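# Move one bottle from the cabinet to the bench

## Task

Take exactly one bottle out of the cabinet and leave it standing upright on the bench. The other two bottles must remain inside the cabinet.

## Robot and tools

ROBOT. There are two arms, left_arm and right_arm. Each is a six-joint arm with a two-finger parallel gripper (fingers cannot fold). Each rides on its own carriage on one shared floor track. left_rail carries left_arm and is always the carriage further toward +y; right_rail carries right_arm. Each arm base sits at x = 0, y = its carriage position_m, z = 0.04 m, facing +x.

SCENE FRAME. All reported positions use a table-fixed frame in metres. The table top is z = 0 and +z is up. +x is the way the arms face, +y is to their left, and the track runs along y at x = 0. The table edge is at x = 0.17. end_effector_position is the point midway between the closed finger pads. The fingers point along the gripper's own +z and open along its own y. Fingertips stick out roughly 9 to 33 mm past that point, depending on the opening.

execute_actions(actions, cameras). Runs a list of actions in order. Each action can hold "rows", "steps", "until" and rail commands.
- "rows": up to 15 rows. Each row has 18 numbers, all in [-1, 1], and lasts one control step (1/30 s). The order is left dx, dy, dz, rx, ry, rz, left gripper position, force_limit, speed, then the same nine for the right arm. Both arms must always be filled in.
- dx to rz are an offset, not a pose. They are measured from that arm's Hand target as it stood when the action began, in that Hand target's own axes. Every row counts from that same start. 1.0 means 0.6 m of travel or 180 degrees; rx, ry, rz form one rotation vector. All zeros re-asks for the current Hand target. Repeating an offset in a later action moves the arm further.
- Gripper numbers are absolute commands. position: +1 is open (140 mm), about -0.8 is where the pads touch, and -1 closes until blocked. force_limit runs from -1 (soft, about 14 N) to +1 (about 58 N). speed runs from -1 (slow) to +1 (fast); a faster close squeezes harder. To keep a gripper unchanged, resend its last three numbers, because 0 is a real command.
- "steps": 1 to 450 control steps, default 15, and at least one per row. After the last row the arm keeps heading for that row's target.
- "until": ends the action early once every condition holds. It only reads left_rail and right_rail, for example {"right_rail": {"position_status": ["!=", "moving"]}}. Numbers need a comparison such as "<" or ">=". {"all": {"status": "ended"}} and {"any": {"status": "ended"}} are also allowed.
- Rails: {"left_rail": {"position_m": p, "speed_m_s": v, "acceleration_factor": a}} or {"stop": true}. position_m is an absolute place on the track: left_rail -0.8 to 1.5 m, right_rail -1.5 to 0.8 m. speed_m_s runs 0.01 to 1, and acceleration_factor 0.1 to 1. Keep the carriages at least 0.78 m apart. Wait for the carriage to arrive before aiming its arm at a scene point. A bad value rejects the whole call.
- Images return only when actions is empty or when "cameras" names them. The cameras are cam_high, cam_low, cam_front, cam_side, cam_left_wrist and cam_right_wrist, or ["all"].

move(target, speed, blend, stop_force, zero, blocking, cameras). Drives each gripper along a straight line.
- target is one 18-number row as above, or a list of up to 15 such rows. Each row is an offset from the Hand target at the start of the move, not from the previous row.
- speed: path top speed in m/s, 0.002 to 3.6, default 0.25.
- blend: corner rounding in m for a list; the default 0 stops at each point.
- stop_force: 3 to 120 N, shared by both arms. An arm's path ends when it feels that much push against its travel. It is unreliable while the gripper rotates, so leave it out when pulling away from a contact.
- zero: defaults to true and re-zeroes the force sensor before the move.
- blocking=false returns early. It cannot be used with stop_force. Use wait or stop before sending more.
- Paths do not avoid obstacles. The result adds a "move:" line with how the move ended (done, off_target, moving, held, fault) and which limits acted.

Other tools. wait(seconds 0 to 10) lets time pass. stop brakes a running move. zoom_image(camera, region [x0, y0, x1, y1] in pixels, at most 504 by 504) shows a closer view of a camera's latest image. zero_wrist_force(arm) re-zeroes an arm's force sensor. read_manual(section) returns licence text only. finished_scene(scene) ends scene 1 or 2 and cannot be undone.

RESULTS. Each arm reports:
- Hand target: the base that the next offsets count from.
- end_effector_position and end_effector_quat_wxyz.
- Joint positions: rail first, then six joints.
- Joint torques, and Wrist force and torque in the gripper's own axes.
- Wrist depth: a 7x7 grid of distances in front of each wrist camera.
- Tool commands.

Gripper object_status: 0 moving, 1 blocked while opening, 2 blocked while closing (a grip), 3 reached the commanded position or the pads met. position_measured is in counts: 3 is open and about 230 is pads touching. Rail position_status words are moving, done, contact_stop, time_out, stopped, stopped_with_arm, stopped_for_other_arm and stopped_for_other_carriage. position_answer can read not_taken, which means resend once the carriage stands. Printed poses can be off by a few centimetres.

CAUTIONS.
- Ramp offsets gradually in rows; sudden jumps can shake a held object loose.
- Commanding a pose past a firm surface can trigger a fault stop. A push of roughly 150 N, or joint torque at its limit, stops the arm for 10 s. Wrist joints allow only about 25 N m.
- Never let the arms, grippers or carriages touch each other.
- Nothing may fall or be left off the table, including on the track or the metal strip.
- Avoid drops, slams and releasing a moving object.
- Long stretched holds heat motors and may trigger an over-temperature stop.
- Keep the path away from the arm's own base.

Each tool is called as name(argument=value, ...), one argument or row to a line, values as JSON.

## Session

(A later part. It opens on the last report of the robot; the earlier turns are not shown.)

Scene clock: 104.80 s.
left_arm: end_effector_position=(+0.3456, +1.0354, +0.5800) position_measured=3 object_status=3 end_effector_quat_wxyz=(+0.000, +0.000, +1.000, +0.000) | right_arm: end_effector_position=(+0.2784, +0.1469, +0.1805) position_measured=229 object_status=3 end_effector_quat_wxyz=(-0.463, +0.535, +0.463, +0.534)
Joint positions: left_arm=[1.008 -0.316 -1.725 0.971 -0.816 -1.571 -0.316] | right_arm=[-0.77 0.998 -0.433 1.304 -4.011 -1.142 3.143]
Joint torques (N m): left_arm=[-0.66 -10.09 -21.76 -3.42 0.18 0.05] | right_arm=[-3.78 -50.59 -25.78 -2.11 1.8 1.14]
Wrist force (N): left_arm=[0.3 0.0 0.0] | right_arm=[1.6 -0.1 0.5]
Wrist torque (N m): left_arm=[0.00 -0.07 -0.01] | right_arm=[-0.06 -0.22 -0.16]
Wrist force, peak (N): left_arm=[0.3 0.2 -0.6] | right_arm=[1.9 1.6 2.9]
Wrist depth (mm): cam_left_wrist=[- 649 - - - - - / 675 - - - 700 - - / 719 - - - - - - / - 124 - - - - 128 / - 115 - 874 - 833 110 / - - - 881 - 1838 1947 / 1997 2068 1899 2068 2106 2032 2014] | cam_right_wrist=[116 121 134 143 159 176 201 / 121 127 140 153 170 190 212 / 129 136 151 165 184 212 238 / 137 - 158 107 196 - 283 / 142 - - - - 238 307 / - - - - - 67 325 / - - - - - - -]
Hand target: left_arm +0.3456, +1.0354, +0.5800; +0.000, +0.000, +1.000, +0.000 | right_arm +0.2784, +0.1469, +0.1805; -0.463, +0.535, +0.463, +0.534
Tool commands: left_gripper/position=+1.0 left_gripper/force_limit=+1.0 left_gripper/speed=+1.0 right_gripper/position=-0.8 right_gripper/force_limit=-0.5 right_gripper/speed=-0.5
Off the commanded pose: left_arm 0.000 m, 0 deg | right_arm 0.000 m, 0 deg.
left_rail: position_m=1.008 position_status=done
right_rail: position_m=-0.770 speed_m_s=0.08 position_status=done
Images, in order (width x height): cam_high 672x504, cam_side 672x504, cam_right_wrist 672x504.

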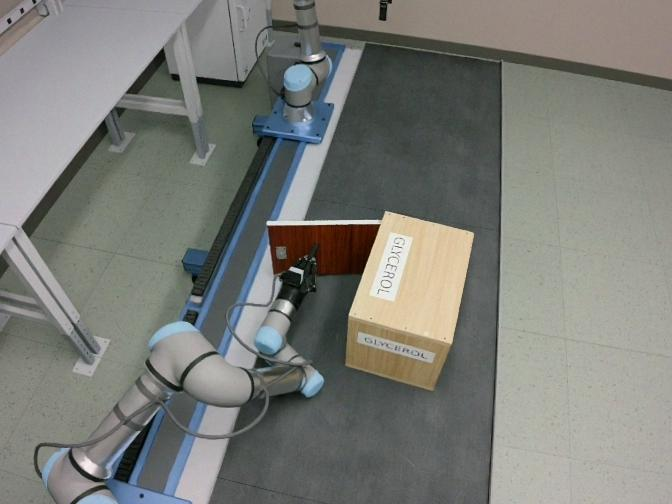

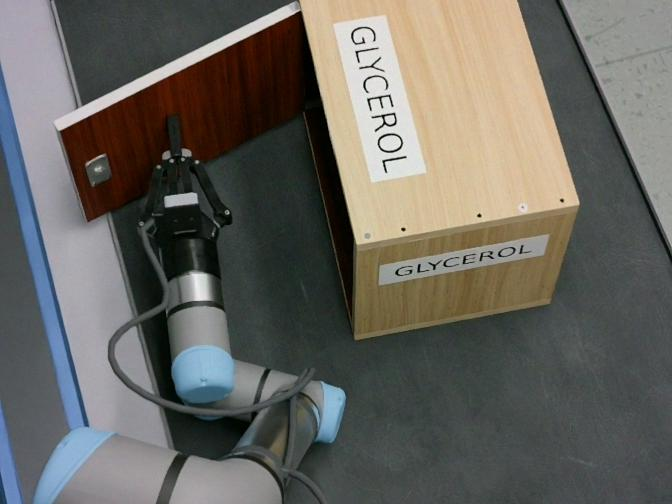

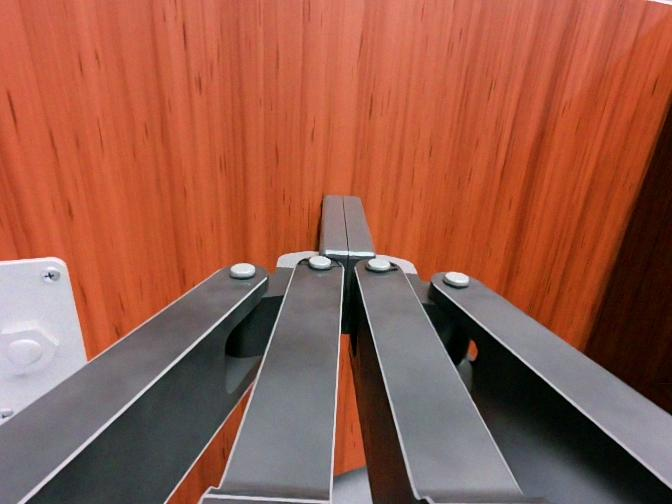

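execute_actions(
  actions=[
    {"right_rail":{"position_m":-0.95,"speed_m_s":0.3,"acceleration_factor":0.6},"steps":150,"until":{"right_rail":{"position_status":["!=","moving"]}}},
  ],
)

move(
  target=[0,0,0,0,0,0,1,1,1, 0.133,0.09,-0.638,-0.478,-0.174,0.174,0.0,-0.5,0],
  speed=0.25,
)

execute_actions(
  actions=[
    {"right_rail":{"position_m":-0.53},"steps":150,"until":{"right_rail":{"position_status":["!=","moving"]}}},
  ],
  cameras=["cam_high","cam_side","cam_right_wrist"],
)

Scene clock: 119.33 s.
left_arm: end_effector_position=(+0.3456, +1.0354, +0.5800) position_measured=3 object_status=3 end_effector_quat_wxyz=(+0.000, +0.000, +1.000, +0.000) | right_arm: end_effector_position=(+0.2784, -0.0331, +0.1805) position_measured=229 object_status=3 end_effector_quat_wxyz=(-0.463, +0.535, +0.463, +0.534)
Joint positions: left_arm=[1.008 -0.316 -1.725 0.971 -0.816 -1.571 -0.316] | right_arm=[-0.95 0.998 -0.433 1.304 -4.011 -1.142 3.143]
Joint torques (N m): left_arm=[-2.03 -10.62 -21.69 -3.21 0.09 -0.15] | right_arm=[-4.11 -57.43 -23.05 -3.37 0.33 0.91]
Wrist force (N): left_arm=[0.2 -0.2 -0.1] | right_arm=[1.9 -0.2 3.5]
Wrist torque (N m): left_arm=[-0.03 -0.04 -0.01] | right_arm=[-0.11 -0.28 -0.15]
Wrist force, peak (N): left_arm=[0.6 0.4 0.0] | right_arm=[1.8 -0.3 4.7]
Wrist depth (mm): cam_left_wrist=[- 671 - 624 - - - / - 673 - - - - 664 / - - - - 783 793 - / - 124 - - - - 128 / - 116 - 799 - - 110 / - - - 938 908 1883 2050 / 1980 2032 2050 2014 2106 2014 2050] | cam_right_wrist=[252 264 - - 342 374 317 / - 274 304 321 371 411 421 / 2145 295 321 348 406 444 452 / - 310 326 106 - 468 478 / - - - - - 83 299 / - - - - - 67 302 / - - - - - - -]
Hand target: left_arm +0.3456, +1.0354, +0.5800; +0.000, +0.000, +1.000, +0.000 | right_arm +0.2784, -0.0331, +0.1805; -0.463, +0.535, +0.463, +0.534
Tool commands: left_gripper/position=+1.0 left_gripper/force_limit=+1.0 left_gripper/speed=+1.0 right_gripper/position=-0.8 right_gripper/force_limit=-0.5 right_gripper/speed=-0.5
Off the commanded pose: left_arm 0.000 m, 0 deg | right_arm 0.000 m, 0 deg.
left_rail: position_m=1.008 position_status=done
right_rail: position_m=-0.950 speed_m_s=0.30 position_status=done

Scene clock: 123.70 s.
left_arm: end_effector_position=(+0.3456, +1.0354, +0.5800) position_measured=3 object_status=3 end_effector_quat_wxyz=(+0.000, +0.000, +1.000, +0.000) | right_arm: end_effector_position=(+0.2773, -0.4196, +0.2605) position_measured=129 object_status=3 end_effector_quat_wxyz=(+0.031, +0.904, -0.065, +0.421)
Joint positions: left_arm=[1.008 -0.316 -1.725 0.971 -0.816 -1.571 -0.316] | right_arm=[-0.95 1.259 -1.331 1.79 -2.224 -2.425 4.456]
Joint torques (N m): left_arm=[-1.64 -10.47 -21.66 -3.15 0.33 0.04] | right_arm=[-7.07 -22.43 -34.57 -0.74 0.24 1.35]
Wrist force (N): left_arm=[0.1 -0.1 -0.1] | right_arm=[1.3 -0.5 1.3]
Wrist torque (N m): left_arm=[-0.03 -0.02 -0.01] | right_arm=[-0.14 -0.25 -0.17]
Wrist force, peak (N): left_arm=[0.1 -0.5 -0.4] | right_arm=[1.6 0.2 4.0]
Wrist depth (mm): cam_left_wrist=[643 - - 602 - - - / 679 689 - - - - - / 711 - - - 733 - - / - 123 - 813 - - 128 / - 115 - - - - 111 / - 877 2438 898 1824 - 2087 / 2014 2388 2050 2014 2087 1868 2068] | cam_right_wrist=[443 - - - - - - / 439 - - - - - - / 443 - - - - - - / 419 413 148 - 130 - - / - - 384 385 384 - 81 / - - 359 - - - 73 / - - - 328 - - 69]
Hand target: left_arm +0.3456, +1.0354, +0.5800; +0.000, +0.000, +1.000, +0.000 | right_arm +0.2773, -0.4196, +0.2605; +0.031, +0.904, -0.065, +0.421
Off the commanded pose: left_arm 0.000 m, 0 deg | right_arm 0.000 m, 0 deg.
left_rail: position_m=1.008 position_status=done
right_rail: position_m=-0.950 speed_m_s=0.30 position_status=done
move: done

Scene clock: 126.30 s.
left_arm: end_effector_position=(+0.3456, +1.0354, +0.5800) position_measured=3 object_status=3 end_effector_quat_wxyz=(+0.000, +0.000, +1.000, +0.000) | right_arm: end_effector_position=(+0.2773, +0.0004, +0.2605) position_measured=129 object_status=3 end_effector_quat_wxyz=(+0.031, +0.904, -0.065, +0.421)
Joint positions: left_arm=[1.008 -0.316 -1.725 0.971 -0.816 -1.571 -0.316] | right_arm=[-0.53 1.259 -1.331 1.79 -2.223 -2.425 4.456]
Joint torques (N m): left_arm=[-0.51 -9.86 -21.96 -3.41 0.36 0.03] | right_arm=[-4.83 -28.91 -30.47 -1.43 -0.05 1.33]
Wrist force (N): left_arm=[0.1 -0.1 -0.2] | right_arm=[1.0 -0.3 1.6]
Wrist torque (N m): left_arm=[-0.02 -0.01 -0.01] | right_arm=[-0.09 -0.19 -0.17]
Wrist force, peak (N): left_arm=[0.7 -0.3 -0.1] | right_arm=[1.4 -1.0 1.4]
Wrist depth (mm): cam_left_wrist=[649 - - - - - - / 673 704 647 - - - - / 685 - - - - - 759 / - 124 - 791 816 - 128 / - 116 - - - - 111 / - 2340 1838 - 2206 1853 1930 / 2014 1963 2032 2068 2106 2087 2050] | cam_right_wrist=[385 526 538 543 357 - - / 409 492 485 510 356 - - / 431 435 448 453 449 - - / - 410 125 - 136 444 455 / - - 378 391 385 - 81 / - - - - - - 73 / - - 326 - - - 69]
Hand target: left_arm +0.3456, +1.0354, +0.5800; +0.000, +0.000, +1.000, +0.000 | right_arm +0.2773, +0.0004, +0.2605; +0.031, +0.904, -0.065, +0.421
Tool commands: left_gripper/position=+1.0 left_gripper/force_limit=+1.0 left_gripper/speed=+1.0 right_gripper/position=+0.0 right_gripper/force_limit=-0.5 right_gripper/speed=+0.0
Off the commanded pose: left_arm 0.000 m, 0 deg | right_arm 0.000 m, 0 deg.
left_rail: position_m=1.008 position_status=done
right_rail: position_m=-0.530 speed_m_s=0.30 position_status=done
Images, in order (width x height): cam_high 672x504, cam_side 672x504, cam_right_wrist 672x504.

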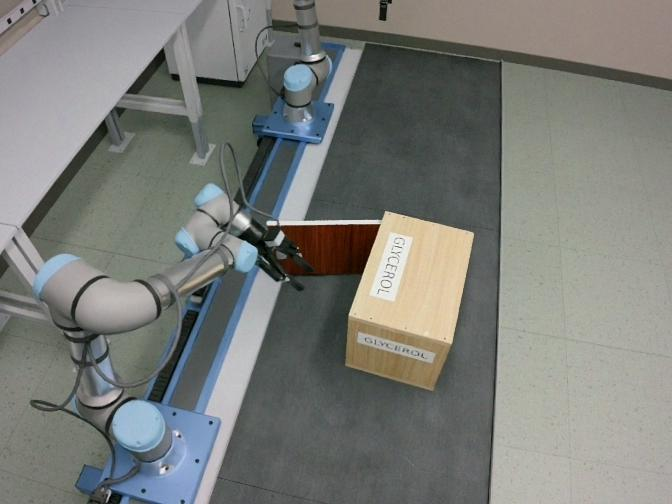

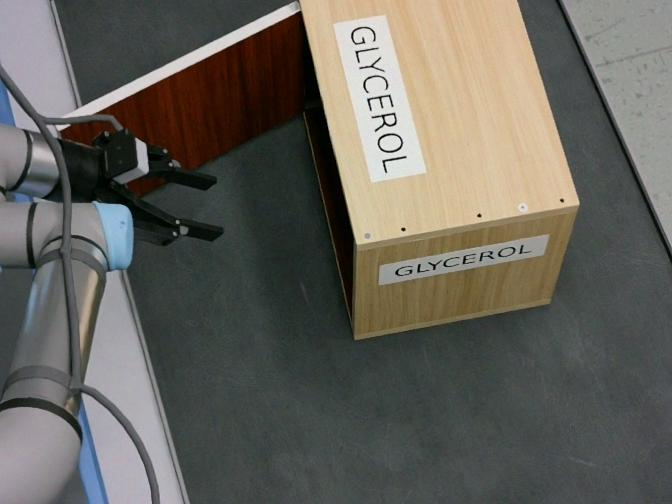

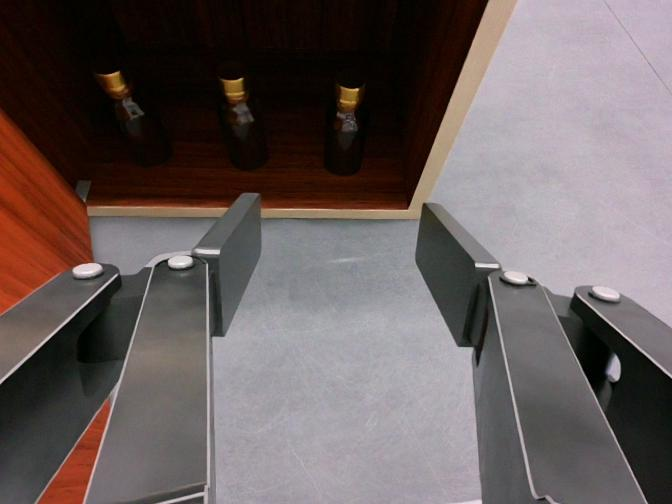

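move(
  target=[0,0,0,0,0,0,1,1,1, 0.0245,-0.036,0.028,-0.034,-0.001,0.0286,0.0,-0.5,0],
  speed=0.15,
)

move(
  target=[0,0,0,0,0,0,1,1,1, 0,0,0.35,0,0,0,0.0,-0.5,0],
  speed=0.12,
  stop_force=10,
  cameras=["cam_side","cam_right_wrist"],
)

Scene clock: 149.87 s.
left_arm: end_effector_position=(+0.3456, +1.0354, +0.5800) position_measured=3 object_status=3 end_effector_quat_wxyz=(+0.000, +0.000, +1.000, +0.000) | right_arm: end_effector_position=(+0.3024, +0.0185, +0.2609) position_measured=129 object_status=3 end_effector_quat_wxyz=(+0.060, +0.898, -0.128, +0.416) end_effector_velocity=(+0.000, +0.000, +0.001) end_effector_angular_velocity=(+0.000, +0.000, -0.002)
Joint positions: left_arm=[1.008 -0.316 -1.725 0.971 -0.816 -1.571 -0.316] | right_arm=[-0.53 1.233 -1.23 1.614 -2.018 -2.437 4.629]
Joint velocities: left_arm=[within noise] | right_arm=[0 -0.001 0.001 -0.003 0.005 0 0.003]
Joint torques (N m): left_arm=[-0.72 -11.12 -21.12 -3.43 0.45 0.37] | right_arm=[-7 -27.13 -35.08 -0.57 -3.47 1.42]
Wrist force (N): left_arm=[0.2 -0.2 0.0] | right_arm=[1.3 -0.6 1.5]
Wrist torque (N m): left_arm=[-0.04 -0.06 0.00] | right_arm=[-0.17 -0.30 -0.15]
Wrist force, peak (N): left_arm=[0.6 -0.3 -0.2] | right_arm=[1.8 -1.3 1.7]
Wrist depth (mm): cam_left_wrist=[640 - 647 - - - 654 / 687 722 - - - 689 - / - 717 747 - - - 728 / - 124 - - 821 - 128 / - 116 - - - - 110 / - 1796 - 2249 2165 1691 1853 / 2014 1716 2227 2050 1947 2125 2050] | cam_right_wrist=[447 487 510 521 318 254 - / 409 493 501 504 341 - - / 409 446 435 446 414 - 525 / 403 405 127 - 130 - - / - - - - - - 82 / - - - 360 - - 73 / - - - - - - 69]
Hand target: left_arm +0.3456, +1.0354, +0.5800; +0.000, +0.000, +1.000, +0.000 | right_arm +0.3025, +0.0185, +0.2609; +0.060, +0.898, -0.128, +0.416
Off the commanded pose: left_arm 0.000 m, 0 deg | right_arm 0.000 m, 0 deg.
left_rail: position_m=1.008 position_status=done
right_rail: position_m=-0.530 speed_m_s=0.30 position_status=done
move: done

Scene clock: 152.93 s.
left_arm: end_effector_position=(+0.3456, +1.0354, +0.5800) position_measured=3 object_status=3 end_effector_quat_wxyz=(+0.000, +0.000, +1.000, +0.000) | right_arm: end_effector_position=(+0.4562, -0.0265, +0.1251) position_measured=129 object_status=3 end_effector_quat_wxyz=(+0.060, +0.898, -0.128, +0.416)
Joint positions: left_arm=[1.008 -0.316 -1.725 0.971 -0.816 -1.571 -0.316] | right_arm=[-0.53 0.971 -1.017 1.784 -2.687 -2.382 4.244]
Joint torques (N m): left_arm=[-1.09 -11.17 -22.11 -3.36 0.38 -0.08] | right_arm=[-7 -31.87 -14.34 -5.05 0.25 -1.48]
Wrist force (N): left_arm=[0.2 -0.1 0.1] | right_arm=[1.5 -0.7 1.4]
Wrist torque (N m): left_arm=[-0.02 -0.04 -0.01] | right_arm=[-0.18 -0.32 0.00]
Wrist force, peak (N): left_arm=[0.7 0.0 -0.1] | right_arm=[1.5 -0.7 2.0]
Wrist depth (mm): cam_left_wrist=[- - 621 579 611 - - / 619 673 - 681 - - - / - 698 679 728 - - 726 / - 133 - - - - 127 / - 116 - - - - 111 / - - 864 871 - 1899 1980 / - - - 2106 1930 2032 -] | cam_right_wrist=[322 329 341 348 249 160 118 / 157 306 312 166 260 165 121 / 262 185 284 191 266 169 138 / 251 201 247 251 143 183 - / - - 234 243 239 - 82 / - - 231 237 235 - 73 / - - 215 214 - - 69]
Hand target: left_arm +0.3456, +1.0354, +0.5800; +0.000, +0.000, +1.000, +0.000 | right_arm +0.4562, -0.0265, +0.1251; +0.060, +0.898, -0.128, +0.416
Off the commanded pose: left_arm 0.000 m, 0 deg | right_arm 0.000 m, 0 deg.
left_rail: position_m=1.008 position_status=done
right_rail: position_m=-0.530 speed_m_s=0.30 position_status=done
move: done
Images, in order (width x height): cam_side 672x504, cam_right_wrist 672x504.

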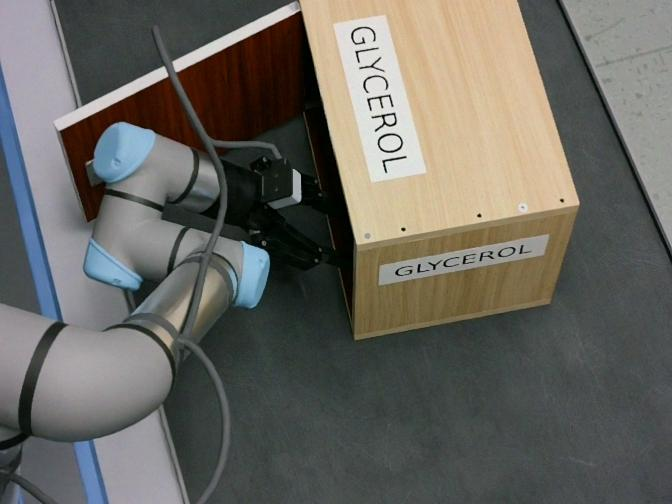

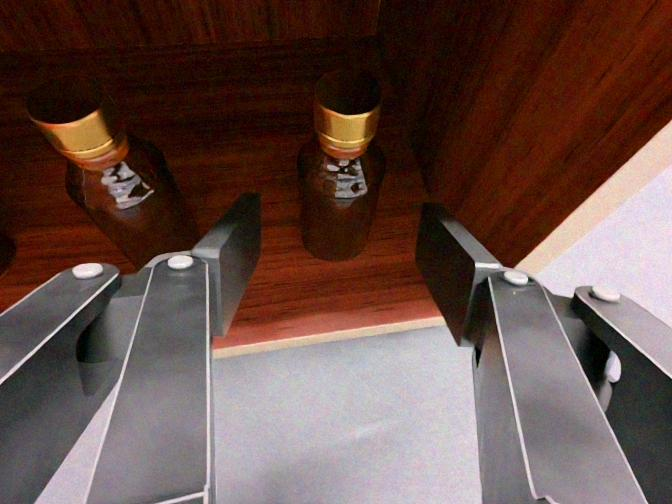

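move(
  target=[0,0,0,0,0,0,1,1,1, 0,-0.0075,0,-0.015,0,0.0125,-0.12,-0.5,-0.5],
  speed=0.05,
)

move(
  target=[0,0,0,0,0,0,1,1,1, 0,0,0.08,0,0,0,-0.12,-0.5,-0.5],
  speed=0.04,
  stop_force=7,
  cameras=["cam_side","cam_right_wrist"],
)

Scene clock: 184.07 s.
left_arm: end_effector_position=(+0.3456, +1.0354, +0.5800) position_measured=3 object_status=3 end_effector_quat_wxyz=(+0.000, +0.000, +1.000, +0.000) | right_arm: end_effector_position=(+0.4574, -0.0222, +0.1251) position_measured=144 object_status=3 end_effector_quat_wxyz=(+0.073, +0.894, -0.155, +0.414)
Joint positions: left_arm=[1.008 -0.316 -1.725 0.971 -0.816 -1.571 -0.316] | right_arm=[-0.53 0.98 -0.998 1.726 -2.576 -2.404 4.342]
Joint torques (N m): left_arm=[-1.85 -10.74 -21.91 -3.11 0.42 0.05] | right_arm=[7.9 -32.8 -30.82 -0.7 -3.41 1.36]
Wrist force (N): left_arm=[0.3 0.0 -0.3] | right_arm=[1.4 -0.7 1.2]
Wrist torque (N m): left_arm=[-0.01 -0.06 0.00] | right_arm=[-0.18 -0.29 -0.17]
Wrist force, peak (N): left_arm=[0.7 -0.2 0.2] | right_arm=[1.7 -0.9 1.4]
Wrist depth (mm): cam_left_wrist=[- - 635 - - - 645 / 675 683 - 691 - - - / - - 691 698 - - 713 / - 133 777 735 783 - 128 / - 115 858 731 830 - 110 / - 1947 2068 927 1899 1930 1930 / - 1947 2050 2068 - 2106 2125] | cam_right_wrist=[314 326 339 345 239 160 121 / 151 307 314 166 254 171 128 / 176 181 282 192 262 175 143 / 248 191 125 252 136 202 295 / - - 233 242 240 - 87 / - - 236 235 - - - / - - - 218 - - -]
Hand target: left_arm +0.3456, +1.0354, +0.5800; +0.000, +0.000, +1.000, +0.000 | right_arm +0.4574, -0.0222, +0.1251; +0.073, +0.894, -0.155, +0.414
Off the commanded pose: left_arm 0.000 m, 0 deg | right_arm 0.000 m, 0 deg.
left_rail: position_m=1.008 position_status=done
right_rail: position_m=-0.530 speed_m_s=0.30 position_status=done
move: done

Scene clock: 186.43 s.
left_arm: end_effector_position=(+0.3456, +1.0354, +0.5800) position_measured=3 object_status=3 end_effector_quat_wxyz=(+0.000, +0.000, +1.000, +0.000) | right_arm: end_effector_position=(+0.4919, -0.0347, +0.0941) position_measured=144 object_status=3 end_effector_quat_wxyz=(+0.073, +0.894, -0.155, +0.414)
Joint positions: left_arm=[1.008 -0.316 -1.725 0.971 -0.816 -1.571 -0.316] | right_arm=[-0.53 0.923 -0.931 1.73 -2.706 -2.387 4.263]
Joint torques (N m): left_arm=[-1.09 -11.11 -20.98 -3.5 0.4 0.23] | right_arm=[-7.18 -34.74 -29.7 -4.95 0.29 -1.41]
Wrist force (N): left_arm=[0.2 0.2 -0.2] | right_arm=[1.5 -0.9 1.4]
Wrist torque (N m): left_arm=[0.03 -0.04 -0.01] | right_arm=[-0.26 -0.31 0.00]
Wrist force, peak (N): left_arm=[0.5 -0.3 -0.3] | right_arm=[1.9 -0.8 1.6]
Wrist depth (mm): cam_left_wrist=[- - - - - - 675 / - 738 - - 698 - - / - 750 - 765 698 - - / - 133 755 - - 780 128 / - 132 827 884 849 - 110 / - 1643 898 927 1883 2316 - / - 2014 2125 2125 2068 2087 2106] | cam_right_wrist=[277 288 295 305 214 149 111 / 262 268 272 118 218 153 114 / 139 239 246 143 230 161 123 / - 150 125 179 144 166 124 / - - 199 205 199 - 81 / - - 189 195 - - - / - - 188 190 - - -]
Hand target: left_arm +0.3456, +1.0354, +0.5800; +0.000, +0.000, +1.000, +0.000 | right_arm +0.4919, -0.0347, +0.0941; +0.073, +0.894, -0.155, +0.414
Off the commanded pose: left_arm 0.000 m, 0 deg | right_arm 0.000 m, 0 deg.
left_rail: position_m=1.008 position_status=done
right_rail: position_m=-0.530 speed_m_s=0.30 position_status=done
move: done
Images, in order (width x height): cam_side 672x504, cam_right_wrist 672x504.

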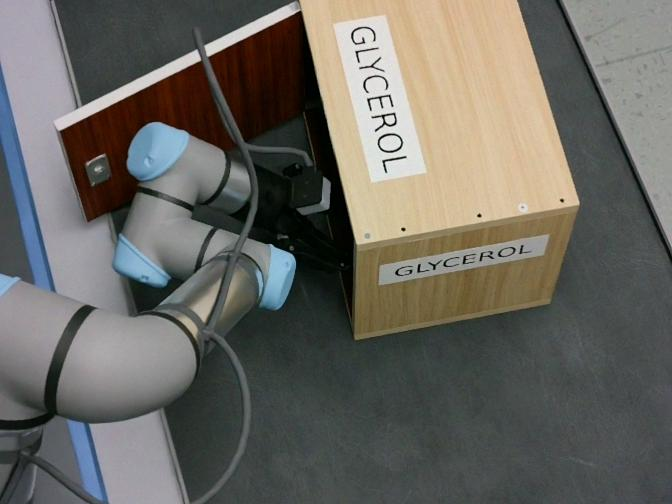

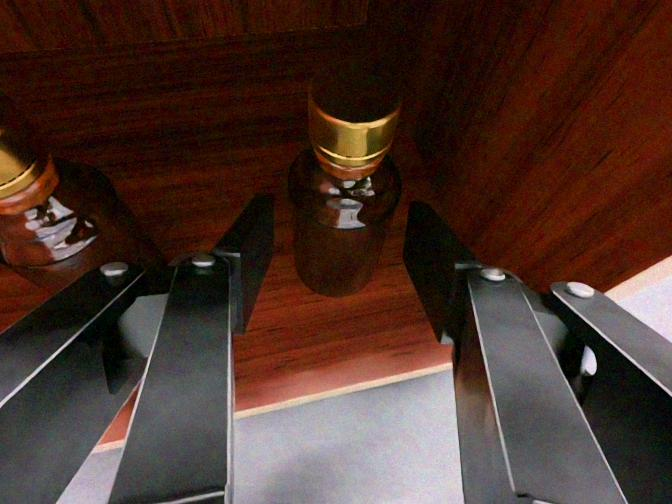

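move(
  target=[0,0,0,0,0,0,1,1,1, 0.006,0.002,0.085,0,0,0,-0.12,-0.5,-0.5],
  speed=0.03,
  stop_force=6,
  cameras=["cam_right_wrist"],
)

Scene clock: 192.87 s.
left_arm: end_effector_position=(+0.3456, +1.0354, +0.5800) position_measured=3 object_status=3 end_effector_quat_wxyz=(+0.000, +0.000, +1.000, +0.000) | right_arm: end_effector_position=(+0.5302, -0.0498, +0.0638) position_measured=144 object_status=3 end_effector_quat_wxyz=(+0.073, +0.894, -0.155, +0.414)
Joint positions: left_arm=[1.008 -0.316 -1.725 0.971 -0.816 -1.571 -0.316] | right_arm=[-0.53 0.86 -0.858 1.719 -2.83 -2.364 4.177]
Joint torques (N m): left_arm=[-1.26 -10.75 -22.01 -3.37 0.24 0.12] | right_arm=[-7.15 -36.19 -28.82 -5.08 0.37 -1.51]
Wrist force (N): left_arm=[0.1 0.1 -0.1] | right_arm=[1.5 -0.2 1.4]
Wrist torque (N m): left_arm=[0.02 -0.03 0.01] | right_arm=[-0.09 -0.30 -0.01]
Wrist force, peak (N): left_arm=[0.5 0.2 -0.4] | right_arm=[1.6 -0.5 1.9]
Wrist depth (mm): cam_left_wrist=[- - - - 691 698 645 / - 673 679 698 704 - - / 733 696 726 - - - - / - 123 - - - - 128 / - 132 - - - - 111 / - 877 961 - 2316 1643 - / - 2185 2068 2165 2050 2087 -] | cam_right_wrist=[239 246 254 264 193 129 99 / 224 228 229 - 177 136 105 / 201 202 206 77 188 141 105 / 186 187 109 96 113 143 110 / - - 165 130 169 - 81 / - - 157 160 161 - - / - - 146 149 - - -]
Hand target: left_arm +0.3456, +1.0354, +0.5800; +0.000, +0.000, +1.000, +0.000 | right_arm +0.5302, -0.0498, +0.0638; +0.073, +0.894, -0.155, +0.414
Off the commanded pose: left_arm 0.000 m, 0 deg | right_arm 0.000 m, 0 deg.
left_rail: position_m=1.008 position_status=done
right_rail: position_m=-0.530 speed_m_s=0.30 position_status=done
move: done
Images, in order (width x height): cam_right_wrist 672x504.

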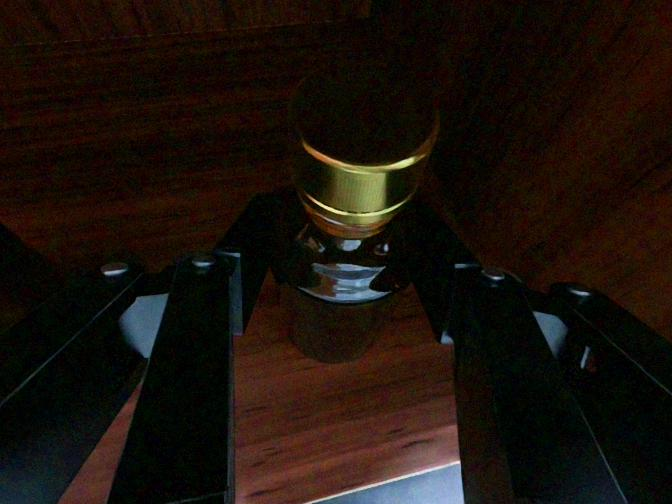

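Same framing as the successful grip. Close, lift.

move(
  target=[0,0,0,0,0,0,1,1,1, 0,0,0,0,0,0,-1,-0.5,-1],
)

move(
  target=[0,0,0,0,0,0,1,1,1, 0.026,0,-0.021,0,0,0,-1,-0.5,-1],
  speed=0.04,
  cameras=["cam_right_wrist"],
)

Scene clock: 197.43 s.
left_arm: end_effector_position=(+0.3456, +1.0354, +0.5800) position_measured=3 object_status=3 end_effector_quat_wxyz=(+0.000, +0.000, +1.000, +0.000) | right_arm: end_effector_position=(+0.5303, -0.0497, +0.0639) position_measured=161 object_status=2 end_effector_quat_wxyz=(+0.073, +0.894, -0.156, +0.414)
Joint positions: left_arm=[1.008 -0.316 -1.725 0.971 -0.816 -1.571 -0.316] | right_arm=[-0.53 0.86 -0.858 1.719 -2.83 -2.364 4.177]
Joint torques (N m): left_arm=[-0.08 -9.62 -21.4 -3.41 0.46 0.16] | right_arm=[-6.79 -36.8 -24.78 -3.04 -0.81 -1.46]
Wrist force (N): left_arm=[0.2 -0.1 -0.1] | right_arm=[2.9 -2.3 -1.6]
Wrist torque (N m): left_arm=[-0.03 -0.03 -0.01] | right_arm=[0.00 -0.34 0.11]
Wrist force, peak (N): left_arm=[0.3 0.0 -0.7] | right_arm=[3.3 -2.4 -1.8]
Wrist depth (mm): cam_left_wrist=[638 - - - - 679 - / - - - - - - - / - - 827 700 694 - - / - 133 752 894 - - 128 / - 143 833 - - - 111 / - 2227 2271 874 2087 1947 1980 / 1963 2068 2050 2087 2068 2340 2106] | cam_right_wrist=[239 246 253 265 193 129 99 / 223 227 234 - 175 136 105 / 201 203 206 78 190 141 105 / 186 186 111 96 109 143 110 / - 81 119 130 120 - 102 / - - 156 159 - - - / - - - 148 - - -]
Hand target: left_arm +0.3456, +1.0354, +0.5800; +0.000, +0.000, +1.000, +0.000 | right_arm +0.5302, -0.0498, +0.0638; +0.073, +0.894, -0.155, +0.414
Off the commanded pose: left_arm 0.000 m, 0 deg | right_arm 0.000 m, 0 deg.
left_rail: position_m=1.008 position_status=done
right_rail: position_m=-0.530 speed_m_s=0.30 position_status=done
move: done

Scene clock: 198.40 s.
left_arm: end_effector_position=(+0.3456, +1.0354, +0.5800) position_measured=3 object_status=3 end_effector_quat_wxyz=(+0.000, +0.000, +1.000, +0.000) | right_arm: end_effector_position=(+0.5307, -0.0499, +0.0837) position_measured=161 object_status=2 end_effector_quat_wxyz=(+0.073, +0.894, -0.155, +0.414)
Joint positions: left_arm=[1.008 -0.316 -1.725 0.971 -0.816 -1.571 -0.316] | right_arm=[-0.53 0.859 -0.893 1.715 -2.791 -2.364 4.177]
Joint torques (N m): left_arm=[-1.83 -10.81 -20.89 -3.21 0.43 0.27] | right_arm=[-6.8 -62.41 -30.61 -1.65 -0.3 -0.62]
Wrist force (N): left_arm=[0.1 0.2 -0.3] | right_arm=[-0.9 -0.4 2.9]
Wrist torque (N m): left_arm=[0.04 -0.01 -0.01] | right_arm=[-0.09 -0.20 -0.01]
Wrist force, peak (N): left_arm=[0.4 0.2 -0.4] | right_arm=[3.0 -2.6 -1.8]
Wrist depth (mm): cam_left_wrist=[- - 628 - - 640 638 / - - - - - - - / - - - - - - - / - 124 752 - - - 128 / - 132 807 845 821 849 110 / - 1883 - 2249 881 - 1853 / 2014 2185 2050 2185 2032 2316 2087] | cam_right_wrist=[242 255 265 274 193 129 99 / 249 254 255 - 175 136 105 / 223 226 229 - 188 141 105 / 207 208 106 96 109 143 110 / - 81 121 130 120 - 102 / - - 177 179 - - - / - - 163 165 - - -]
Hand target: left_arm +0.3456, +1.0354, +0.5800; +0.000, +0.000, +1.000, +0.000 | right_arm +0.5307, -0.0499, +0.0839; +0.073, +0.894, -0.155, +0.414
Off the commanded pose: left_arm 0.000 m, 0 deg | right_arm 0.000 m, 0 deg.
left_rail: position_m=1.008 position_status=done
right_rail: position_m=-0.530 speed_m_s=0.30 position_status=done
move: done
Images, in order (width x height): cam_right_wrist 672x504.

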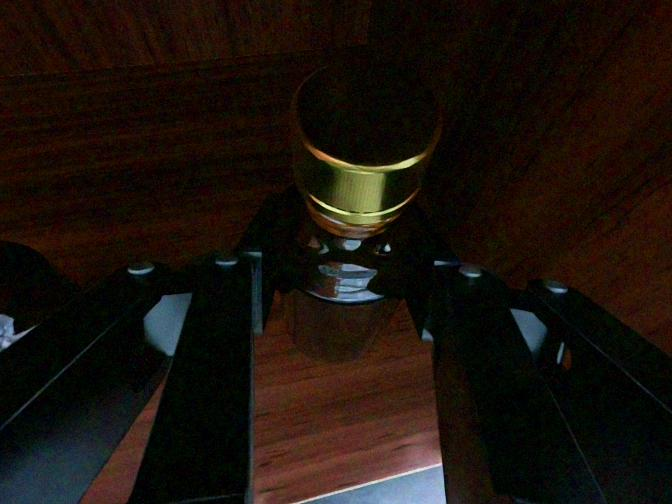

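move(
  target=[0,0,0,0,0,0,1,1,1, -0.182,0.01,-0.272,0,0,0,-1,-0.5,-1],
  speed=0.08,
  stop_force=15,
  cameras=["cam_side"],
)

Scene clock: 210.17 s.
left_arm: end_effector_position=(+0.3456, +1.0354, +0.5800) position_measured=3 object_status=3 end_effector_quat_wxyz=(+0.000, +0.000, +1.000, +0.000) | right_arm: end_effector_position=(+0.3451, +0.0105, +0.1061) position_measured=161 object_status=2 end_effector_quat_wxyz=(+0.073, +0.894, -0.155, +0.414)
Joint positions: left_arm=[1.008 -0.316 -1.725 0.971 -0.816 -1.571 -0.316] | right_arm=[-0.53 1.165 -1.007 1.737 -2.37 -2.436 4.619]
Joint torques (N m): left_arm=[-0.87 -10.79 -21.89 -3.54 0.42 0.16] | right_arm=[8.05 -59.93 -31.81 -0.94 -4.09 1.23]
Wrist force (N): left_arm=[0.3 0.0 -0.2] | right_arm=[-0.5 -0.6 3.5]
Wrist torque (N m): left_arm=[0.01 -0.07 -0.02] | right_arm=[-0.16 -0.30 -0.17]
Wrist force, peak (N): left_arm=[0.3 -0.3 -0.5] | right_arm=[-0.2 -0.7 3.8]
Wrist depth (mm): cam_left_wrist=[- - 654 - 653 - - / - 671 677 664 - - - / 694 - - 724 - - - / - 124 762 780 - - 128 / - 116 - - - - 111 / - 908 - - 1868 1930 - / 1947 2050 1883 1729 2068 2087 -] | cam_right_wrist=[313 231 327 336 282 222 388 / 278 274 282 - 259 326 - / 254 260 265 78 118 295 - / - 250 105 96 105 264 265 / - 81 121 125 - - 246 / - - - 217 - - - / - - 199 200 - - -]
Hand target: left_arm +0.3456, +1.0354, +0.5800; +0.000, +0.000, +1.000, +0.000 | right_arm +0.3451, +0.0105, +0.1061; +0.073, +0.894, -0.155, +0.414
Off the commanded pose: left_arm 0.000 m, 0 deg | right_arm 0.000 m, 0 deg.
left_rail: position_m=1.008 position_status=done
right_rail: position_m=-0.530 speed_m_s=0.30 position_status=done
move: done
Images, in order (width x height): cam_side 672x504.

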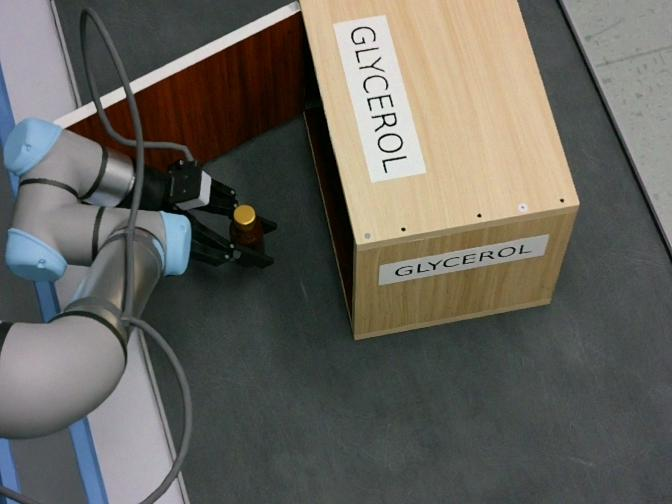

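execute_actions(
  actions=[
    {"right_rail":{"position_m":-0.6,"speed_m_s":0.1,"acceleration_factor":0.2},"steps":150,"until":{"right_rail":{"position_status":["!=","moving"]}}},
  ],
)

move(
  target=[0,0,0,0,0,0,1,1,1, -0.058,-0.0035,0.049,0,0,0,-1,-0.5,-1],
  speed=0.08,
)

move(
  target=[0,0,0,0,0,0,1,1,1, -0.03,-0.0015,0.025,0,0,0,-1,-0.5,-1],
  speed=0.012,
  stop_force=4,
  cameras=["cam_side","cam_right_wrist"],
)

Scene clock: 218.53 s.
left_arm: end_effector_position=(+0.3456, +1.0354, +0.5800) position_measured=3 object_status=3 end_effector_quat_wxyz=(+0.000, +0.000, +1.000, +0.000) | right_arm: end_effector_position=(+0.3451, -0.0595, +0.1061) position_measured=161 object_status=2 end_effector_quat_wxyz=(+0.073, +0.894, -0.155, +0.414)
Joint positions: left_arm=[1.008 -0.316 -1.725 0.971 -0.816 -1.571 -0.316] | right_arm=[-0.6 1.165 -1.007 1.737 -2.37 -2.436 4.619]
Joint torques (N m): left_arm=[-1.82 -10.52 -21.96 -3.43 0.44 0.19] | right_arm=[7.1 -58.05 -28.88 -1.18 -3.9 1.29]
Wrist force (N): left_arm=[0.0 -0.1 -0.2] | right_arm=[-0.9 -0.8 3.3]
Wrist torque (N m): left_arm=[-0.02 -0.01 0.00] | right_arm=[-0.20 -0.23 -0.16]
Wrist force, peak (N): left_arm=[0.7 0.0 -0.2] | right_arm=[-0.8 -0.7 3.7]
Wrist depth (mm): cam_left_wrist=[658 - - - - - - / 708 673 681 - 694 - 696 / - - 738 - - - - / - 124 724 - - 153 128 / - 114 - - 772 - 111 / - 2206 - 858 - 1930 1930 / 2014 2032 2068 1997 1853 2050 2106] | cam_right_wrist=[225 319 323 260 191 - - / - 281 288 - - - 334 / 252 258 264 78 118 - - / 246 250 106 96 109 264 264 / - 81 121 125 - - 247 / - - - 217 - - - / - - 200 202 - - -]
Hand target: left_arm +0.3456, +1.0354, +0.5800; +0.000, +0.000, +1.000, +0.000 | right_arm +0.3451, -0.0595, +0.1061; +0.073, +0.894, -0.155, +0.414
Tool commands: left_gripper/position=+1.0 left_gripper/force_limit=+1.0 left_gripper/speed=+1.0 right_gripper/position=-1.0 right_gripper/force_limit=-0.5 right_gripper/speed=-1.0
Off the commanded pose: left_arm 0.000 m, 0 deg | right_arm 0.000 m, 0 deg.
left_rail: position_m=1.008 position_status=done
right_rail: position_m=-0.600 speed_m_s=0.10 position_status=done

Scene clock: 219.70 s.
left_arm: end_effector_position=(+0.3456, +1.0354, +0.5800) position_measured=3 object_status=3 end_effector_quat_wxyz=(+0.000, +0.000, +1.000, +0.000) | right_arm: end_effector_position=(+0.3457, -0.0576, +0.0607) position_measured=161 object_status=2 end_effector_quat_wxyz=(+0.073, +0.894, -0.155, +0.414)
Joint positions: left_arm=[1.008 -0.316 -1.725 0.971 -0.816 -1.571 -0.316] | right_arm=[-0.6 1.165 -0.928 1.751 -2.463 -2.436 4.619]
Joint torques (N m): left_arm=[-0.16 -11.28 -21.2 -3.33 0.4 0.06] | right_arm=[4.43 -36.02 -14.47 -5.14 -1.24 -1.41]
Wrist force (N): left_arm=[0.1 0.1 -0.2] | right_arm=[-0.8 -0.6 3.3]
Wrist torque (N m): left_arm=[0.02 -0.03 0.00] | right_arm=[-0.16 -0.26 -0.12]
Wrist force, peak (N): left_arm=[0.4 0.4 0.3] | right_arm=[-1.7 -0.9 3.9]
Wrist depth (mm): cam_left_wrist=[- - 636 640 599 - - / 669 - 669 - - - - / 750 696 - - - - - / - 124 772 791 783 - 128 / - 115 - - - - 111 / - - 894 2364 1853 908 1963 / - 2050 2032 2125 2014 2087 2145] | cam_right_wrist=[222 251 258 252 287 290 - / 219 223 231 - 255 265 272 / 213 217 221 78 228 232 246 / 199 202 106 96 109 217 214 / - 81 121 125 - - 197 / - - 172 175 - - - / - - - 161 - - -]
Hand target: left_arm +0.3456, +1.0354, +0.5800; +0.000, +0.000, +1.000, +0.000 | right_arm +0.3457, -0.0576, +0.0606; +0.073, +0.894, -0.155, +0.414
Off the commanded pose: left_arm 0.000 m, 0 deg | right_arm 0.000 m, 0 deg.
left_rail: position_m=1.008 position_status=done
right_rail: position_m=-0.600 speed_m_s=0.10 position_status=done
move: done

Scene clock: 222.20 s.
left_arm: end_effector_position=(+0.3456, +1.0354, +0.5800) position_measured=3 object_status=3 end_effector_quat_wxyz=(+0.000, +0.000, +1.000, +0.000) | right_arm: end_effector_position=(+0.3457, -0.0570, +0.0457) position_measured=161 object_status=2 end_effector_quat_wxyz=(+0.073, +0.894, -0.155, +0.414)
Joint positions: left_arm=[1.008 -0.316 -1.725 0.971 -0.816 -1.571 -0.316] | right_arm=[-0.6 1.165 -0.9 1.753 -2.493 -2.436 4.62]
Joint torques (N m): left_arm=[-1.1 -10.03 -22.08 -3.25 0.57 0.1] | right_arm=[1.95 -61.1 -21.76 -0.86 -1.92 -1.19]
Wrist force (N): left_arm=[0.1 -0.2 -0.3] | right_arm=[-0.2 -0.8 3.1]
Wrist torque (N m): left_arm=[-0.04 -0.02 0.00] | right_arm=[-0.18 -0.26 -0.15]
Wrist force, peak (N): left_arm=[0.4 -0.5 -0.2] | right_arm=[10.1 0.1 -6.4]
Wrist depth (mm): cam_left_wrist=[- - 662 - - - - / - - - - - 687 - / - 726 - - - - - / - 124 - - 802 - 128 / - 116 - - - - 111 / - - - 2087 - 2050 1782 / 1997 2032 1947 2125 2032 2032 2068] | cam_right_wrist=[215 229 233 234 193 280 - / 201 207 212 - 231 243 245 / 200 203 206 78 206 218 222 / 186 185 111 96 107 197 198 / - 81 121 130 120 - 184 / - - 158 160 - - - / - - - 148 - - -]
Hand target: left_arm +0.3456, +1.0354, +0.5800; +0.000, +0.000, +1.000, +0.000 | right_arm +0.3458, -0.0570, +0.0458; +0.073, +0.894, -0.155, +0.414 (not the last commanded pose)
Off the commanded pose: left_arm 0.000 m, 0 deg | right_arm 0.009 m, 0 deg.
left_rail: position_m=1.008 position_status=done
right_rail: position_m=-0.600 speed_m_s=0.10 position_status=done
move: contact (right_arm)
Images, in order (width x height): cam_side 672x504, cam_right_wrist 672x504.

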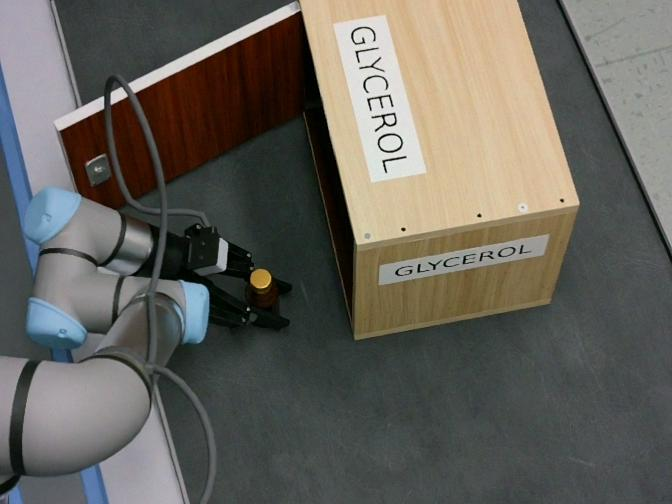

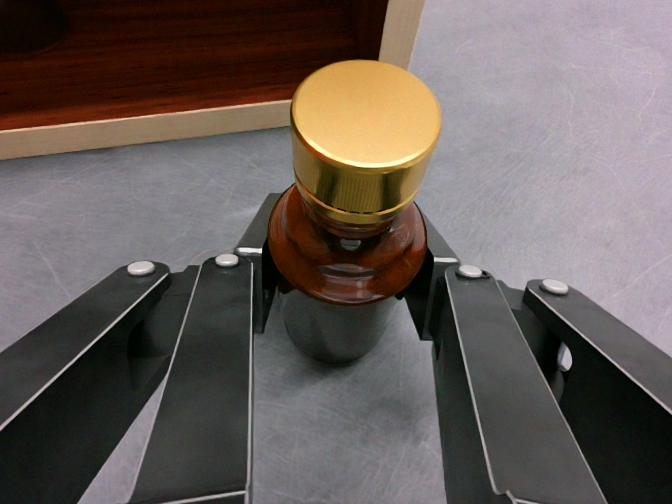

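move(
  target=[0,0,0,0,0,0,1,1,1, -0.0011,0,0.0009,0,0,0,-1,-0.5,-1],
  speed=0.01,
)

move(
  target=[0,0,0,0,0,0,1,1,1, 0,0,0,0,0,0,0.1,-0.5,-1],
)

move(
  target=[0,0,0,0,0,0,1,1,1, 0.0,0,-0.2,0,0,0,0.1,-0.5,-1],
  speed=0.08,
  cameras=["cam_side","cam_right_wrist","cam_front"],
)

Scene clock: 229.03 s.
left_arm: end_effector_position=(+0.3456, +1.0354, +0.5800) position_measured=3 object_status=3 end_effector_quat_wxyz=(+0.000, +0.000, +1.000, +0.000) | right_arm: end_effector_position=(+0.3458, -0.0569, +0.0451) position_measured=161 object_status=2 end_effector_quat_wxyz=(+0.073, +0.894, -0.156, +0.414)
Joint positions: left_arm=[1.008 -0.316 -1.725 0.971 -0.816 -1.571 -0.316] | right_arm=[-0.6 1.165 -0.899 1.753 -2.494 -2.437 4.62]
Joint torques (N m): left_arm=[-1.88 -11.62 -22.04 -3.37 0.46 0.09] | right_arm=[0.04 -21.3 -6.97 -2.76 1.4 0.1]
Wrist force (N): left_arm=[0.0 -0.3 0.2] | right_arm=[17.7 1.5 -14.0]
Wrist torque (N m): left_arm=[-0.06 0.00 0.00] | right_arm=[-0.04 -0.93 -0.02]
Wrist force, peak (N): left_arm=[0.6 -0.1 -0.5] | right_arm=[17.7 1.5 -14.0]
Wrist depth (mm): cam_left_wrist=[- - - 626 - 653 - / - - 681 683 711 - 694 / - - - - - 719 - / - 124 - - - - 128 / - 116 - 827 - - 111 / - - - - 1963 - - / - 2087 2106 2087 2032 2106 2087] | cam_right_wrist=[216 229 233 236 264 267 285 / 200 208 213 - 231 248 239 / 203 210 210 78 209 - 222 / 185 185 106 96 109 195 200 / - 81 121 130 120 - 182 / - - 158 160 - - - / - - - 148 - - -]
Hand target: left_arm +0.3456, +1.0354, +0.5800; +0.000, +0.000, +1.000, +0.000 | right_arm +0.3458, -0.0570, +0.0449; +0.073, +0.894, -0.155, +0.414
Off the commanded pose: left_arm 0.000 m, 0 deg | right_arm 0.000 m, 0 deg.
left_rail: position_m=1.008 position_status=done
right_rail: position_m=-0.600 speed_m_s=0.10 position_status=done
move: done

Scene clock: 230.23 s.
left_arm: end_effector_position=(+0.3456, +1.0354, +0.5800) position_measured=3 object_status=3 end_effector_quat_wxyz=(+0.000, +0.000, +1.000, +0.000) | right_arm: end_effector_position=(+0.3458, -0.0570, +0.0449) position_measured=117 object_status=0 end_effector_quat_wxyz=(+0.073, +0.894, -0.155, +0.414)
Joint positions: left_arm=[1.008 -0.316 -1.725 0.971 -0.816 -1.571 -0.316] | right_arm=[-0.6 1.165 -0.899 1.754 -2.494 -2.436 4.62]
Joint torques (N m): left_arm=[-2.29 -11.8 -21.66 -3.49 0.25 0.06] | right_arm=[6.52 -59.8 -28.74 -4.58 -3.47 1.22]
Wrist force (N): left_arm=[0.2 0.2 0.1] | right_arm=[1.4 -0.8 1.7]
Wrist torque (N m): left_arm=[0.03 -0.03 -0.01] | right_arm=[-0.21 -0.31 -0.16]
Wrist force, peak (N): left_arm=[0.8 -0.3 -0.1] | right_arm=[18.1 1.4 -14.4]
Wrist depth (mm): cam_left_wrist=[- - - - - - - / - - - - - - - / - - - 742 - - - / - 123 770 799 - - 128 / - 115 - - 802 - 110 / - - 2145 2145 1899 2364 - / 1980 2050 2087 2145 2014 2087 2145] | cam_right_wrist=[216 228 233 234 207 - 284 / 199 206 211 - 230 237 250 / 198 206 204 - 210 221 - / 185 92 121 96 128 192 194 / - 71 166 130 170 - 87 / - - 157 160 160 - 73 / - - 143 147 151 - 70]
Hand target: left_arm +0.3456, +1.0354, +0.5800; +0.000, +0.000, +1.000, +0.000 | right_arm +0.3458, -0.0570, +0.0449; +0.073, +0.894, -0.155, +0.414
Off the commanded pose: left_arm 0.000 m, 0 deg | right_arm 0.000 m, 0 deg.
left_rail: position_m=1.008 position_status=done
right_rail: position_m=-0.600 speed_m_s=0.10 position_status=done
move: done

Scene clock: 232.40 s.
left_arm: end_effector_position=(+0.3456, +1.0354, +0.5800) position_measured=3 object_status=3 end_effector_quat_wxyz=(+0.000, +0.000, +1.000, +0.000) | right_arm: end_effector_position=(+0.2597, -0.0259, +0.1225) position_measured=117 object_status=3 end_effector_quat_wxyz=(+0.073, +0.894, -0.155, +0.414) end_effector_velocity=(+0.001, -0.002, -0.001) end_effector_angular_velocity=(-0.004, +0.001, -0.003)
Joint positions: left_arm=[1.008 -0.316 -1.725 0.971 -0.816 -1.571 -0.316] | right_arm=[-0.6 1.31 -1.013 1.638 -2.094 -2.434 4.843]
Joint velocities: left_arm=[within noise] | right_arm=[0 -0.002 -0.001 0.001 0.005 0 0.002]
Joint torques (N m): left_arm=[-1.9 -11.34 -21.09 -3.38 0.45 -0.01] | right_arm=[7.74 -58.77 -33.01 -0.17 0.09 1.28]
Wrist force (N): left_arm=[0.1 -0.2 -0.4] | right_arm=[1.6 -0.5 1.5]
Wrist torque (N m): left_arm=[-0.05 -0.02 -0.01] | right_arm=[-0.17 -0.35 -0.15]
Wrist force, peak (N): left_arm=[0.6 0.1 -0.1] | right_arm=[1.3 -0.5 2.4]
Wrist depth (mm): cam_left_wrist=[- - 642 643 645 635 - / - - - - - - - / - - - - - - - / - 123 - - - 775 128 / - 123 - - - - 111 / - - - - 877 2050 1997 / 2050 2032 2106 2050 2145 2087 2068] | cam_right_wrist=[330 330 353 338 - - - / 301 311 320 191 - 366 - / 280 291 300 213 317 307 - / - 93 267 267 139 281 290 / - 71 241 252 - - 87 / - - 229 231 - - 73 / - - 209 213 - - 70]
Hand target: left_arm +0.3456, +1.0354, +0.5800; +0.000, +0.000, +1.000, +0.000 | right_arm +0.2597, -0.0259, +0.1225; +0.073, +0.894, -0.155, +0.414
Off the commanded pose: left_arm 0.000 m, 0 deg | right_arm 0.000 m, 0 deg.
left_rail: position_m=1.008 position_status=done
right_rail: position_m=-0.600 speed_m_s=0.10 position_status=done
move: done
Images, in order (width x height): cam_front 672x504, cam_side 672x504, cam_right_wrist 672x504.

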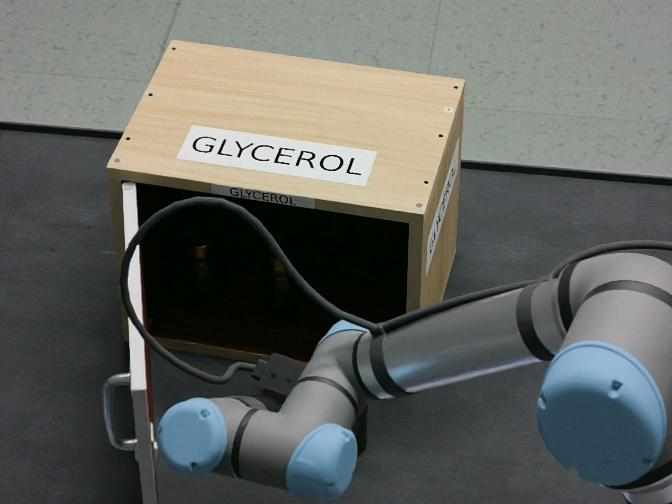

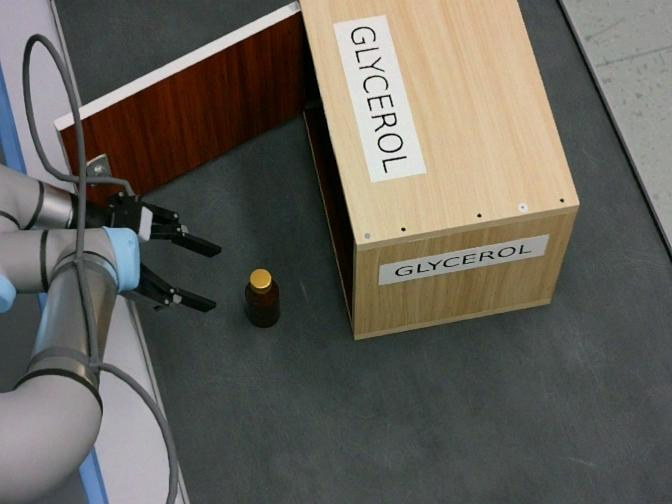

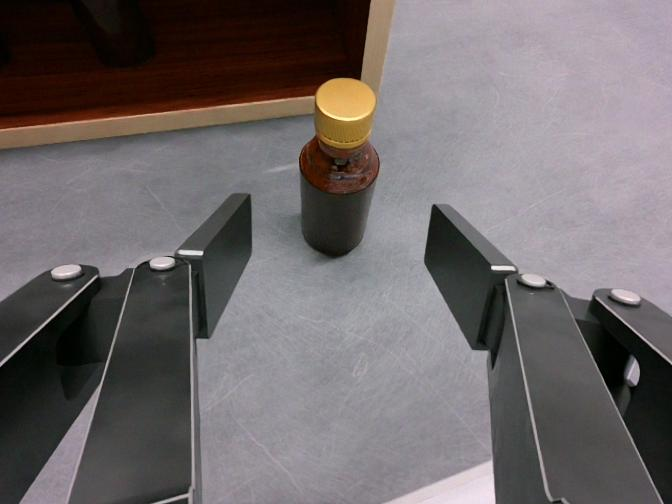

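finished_scene(
  scene=2,
)

The scene is finished: the task was done.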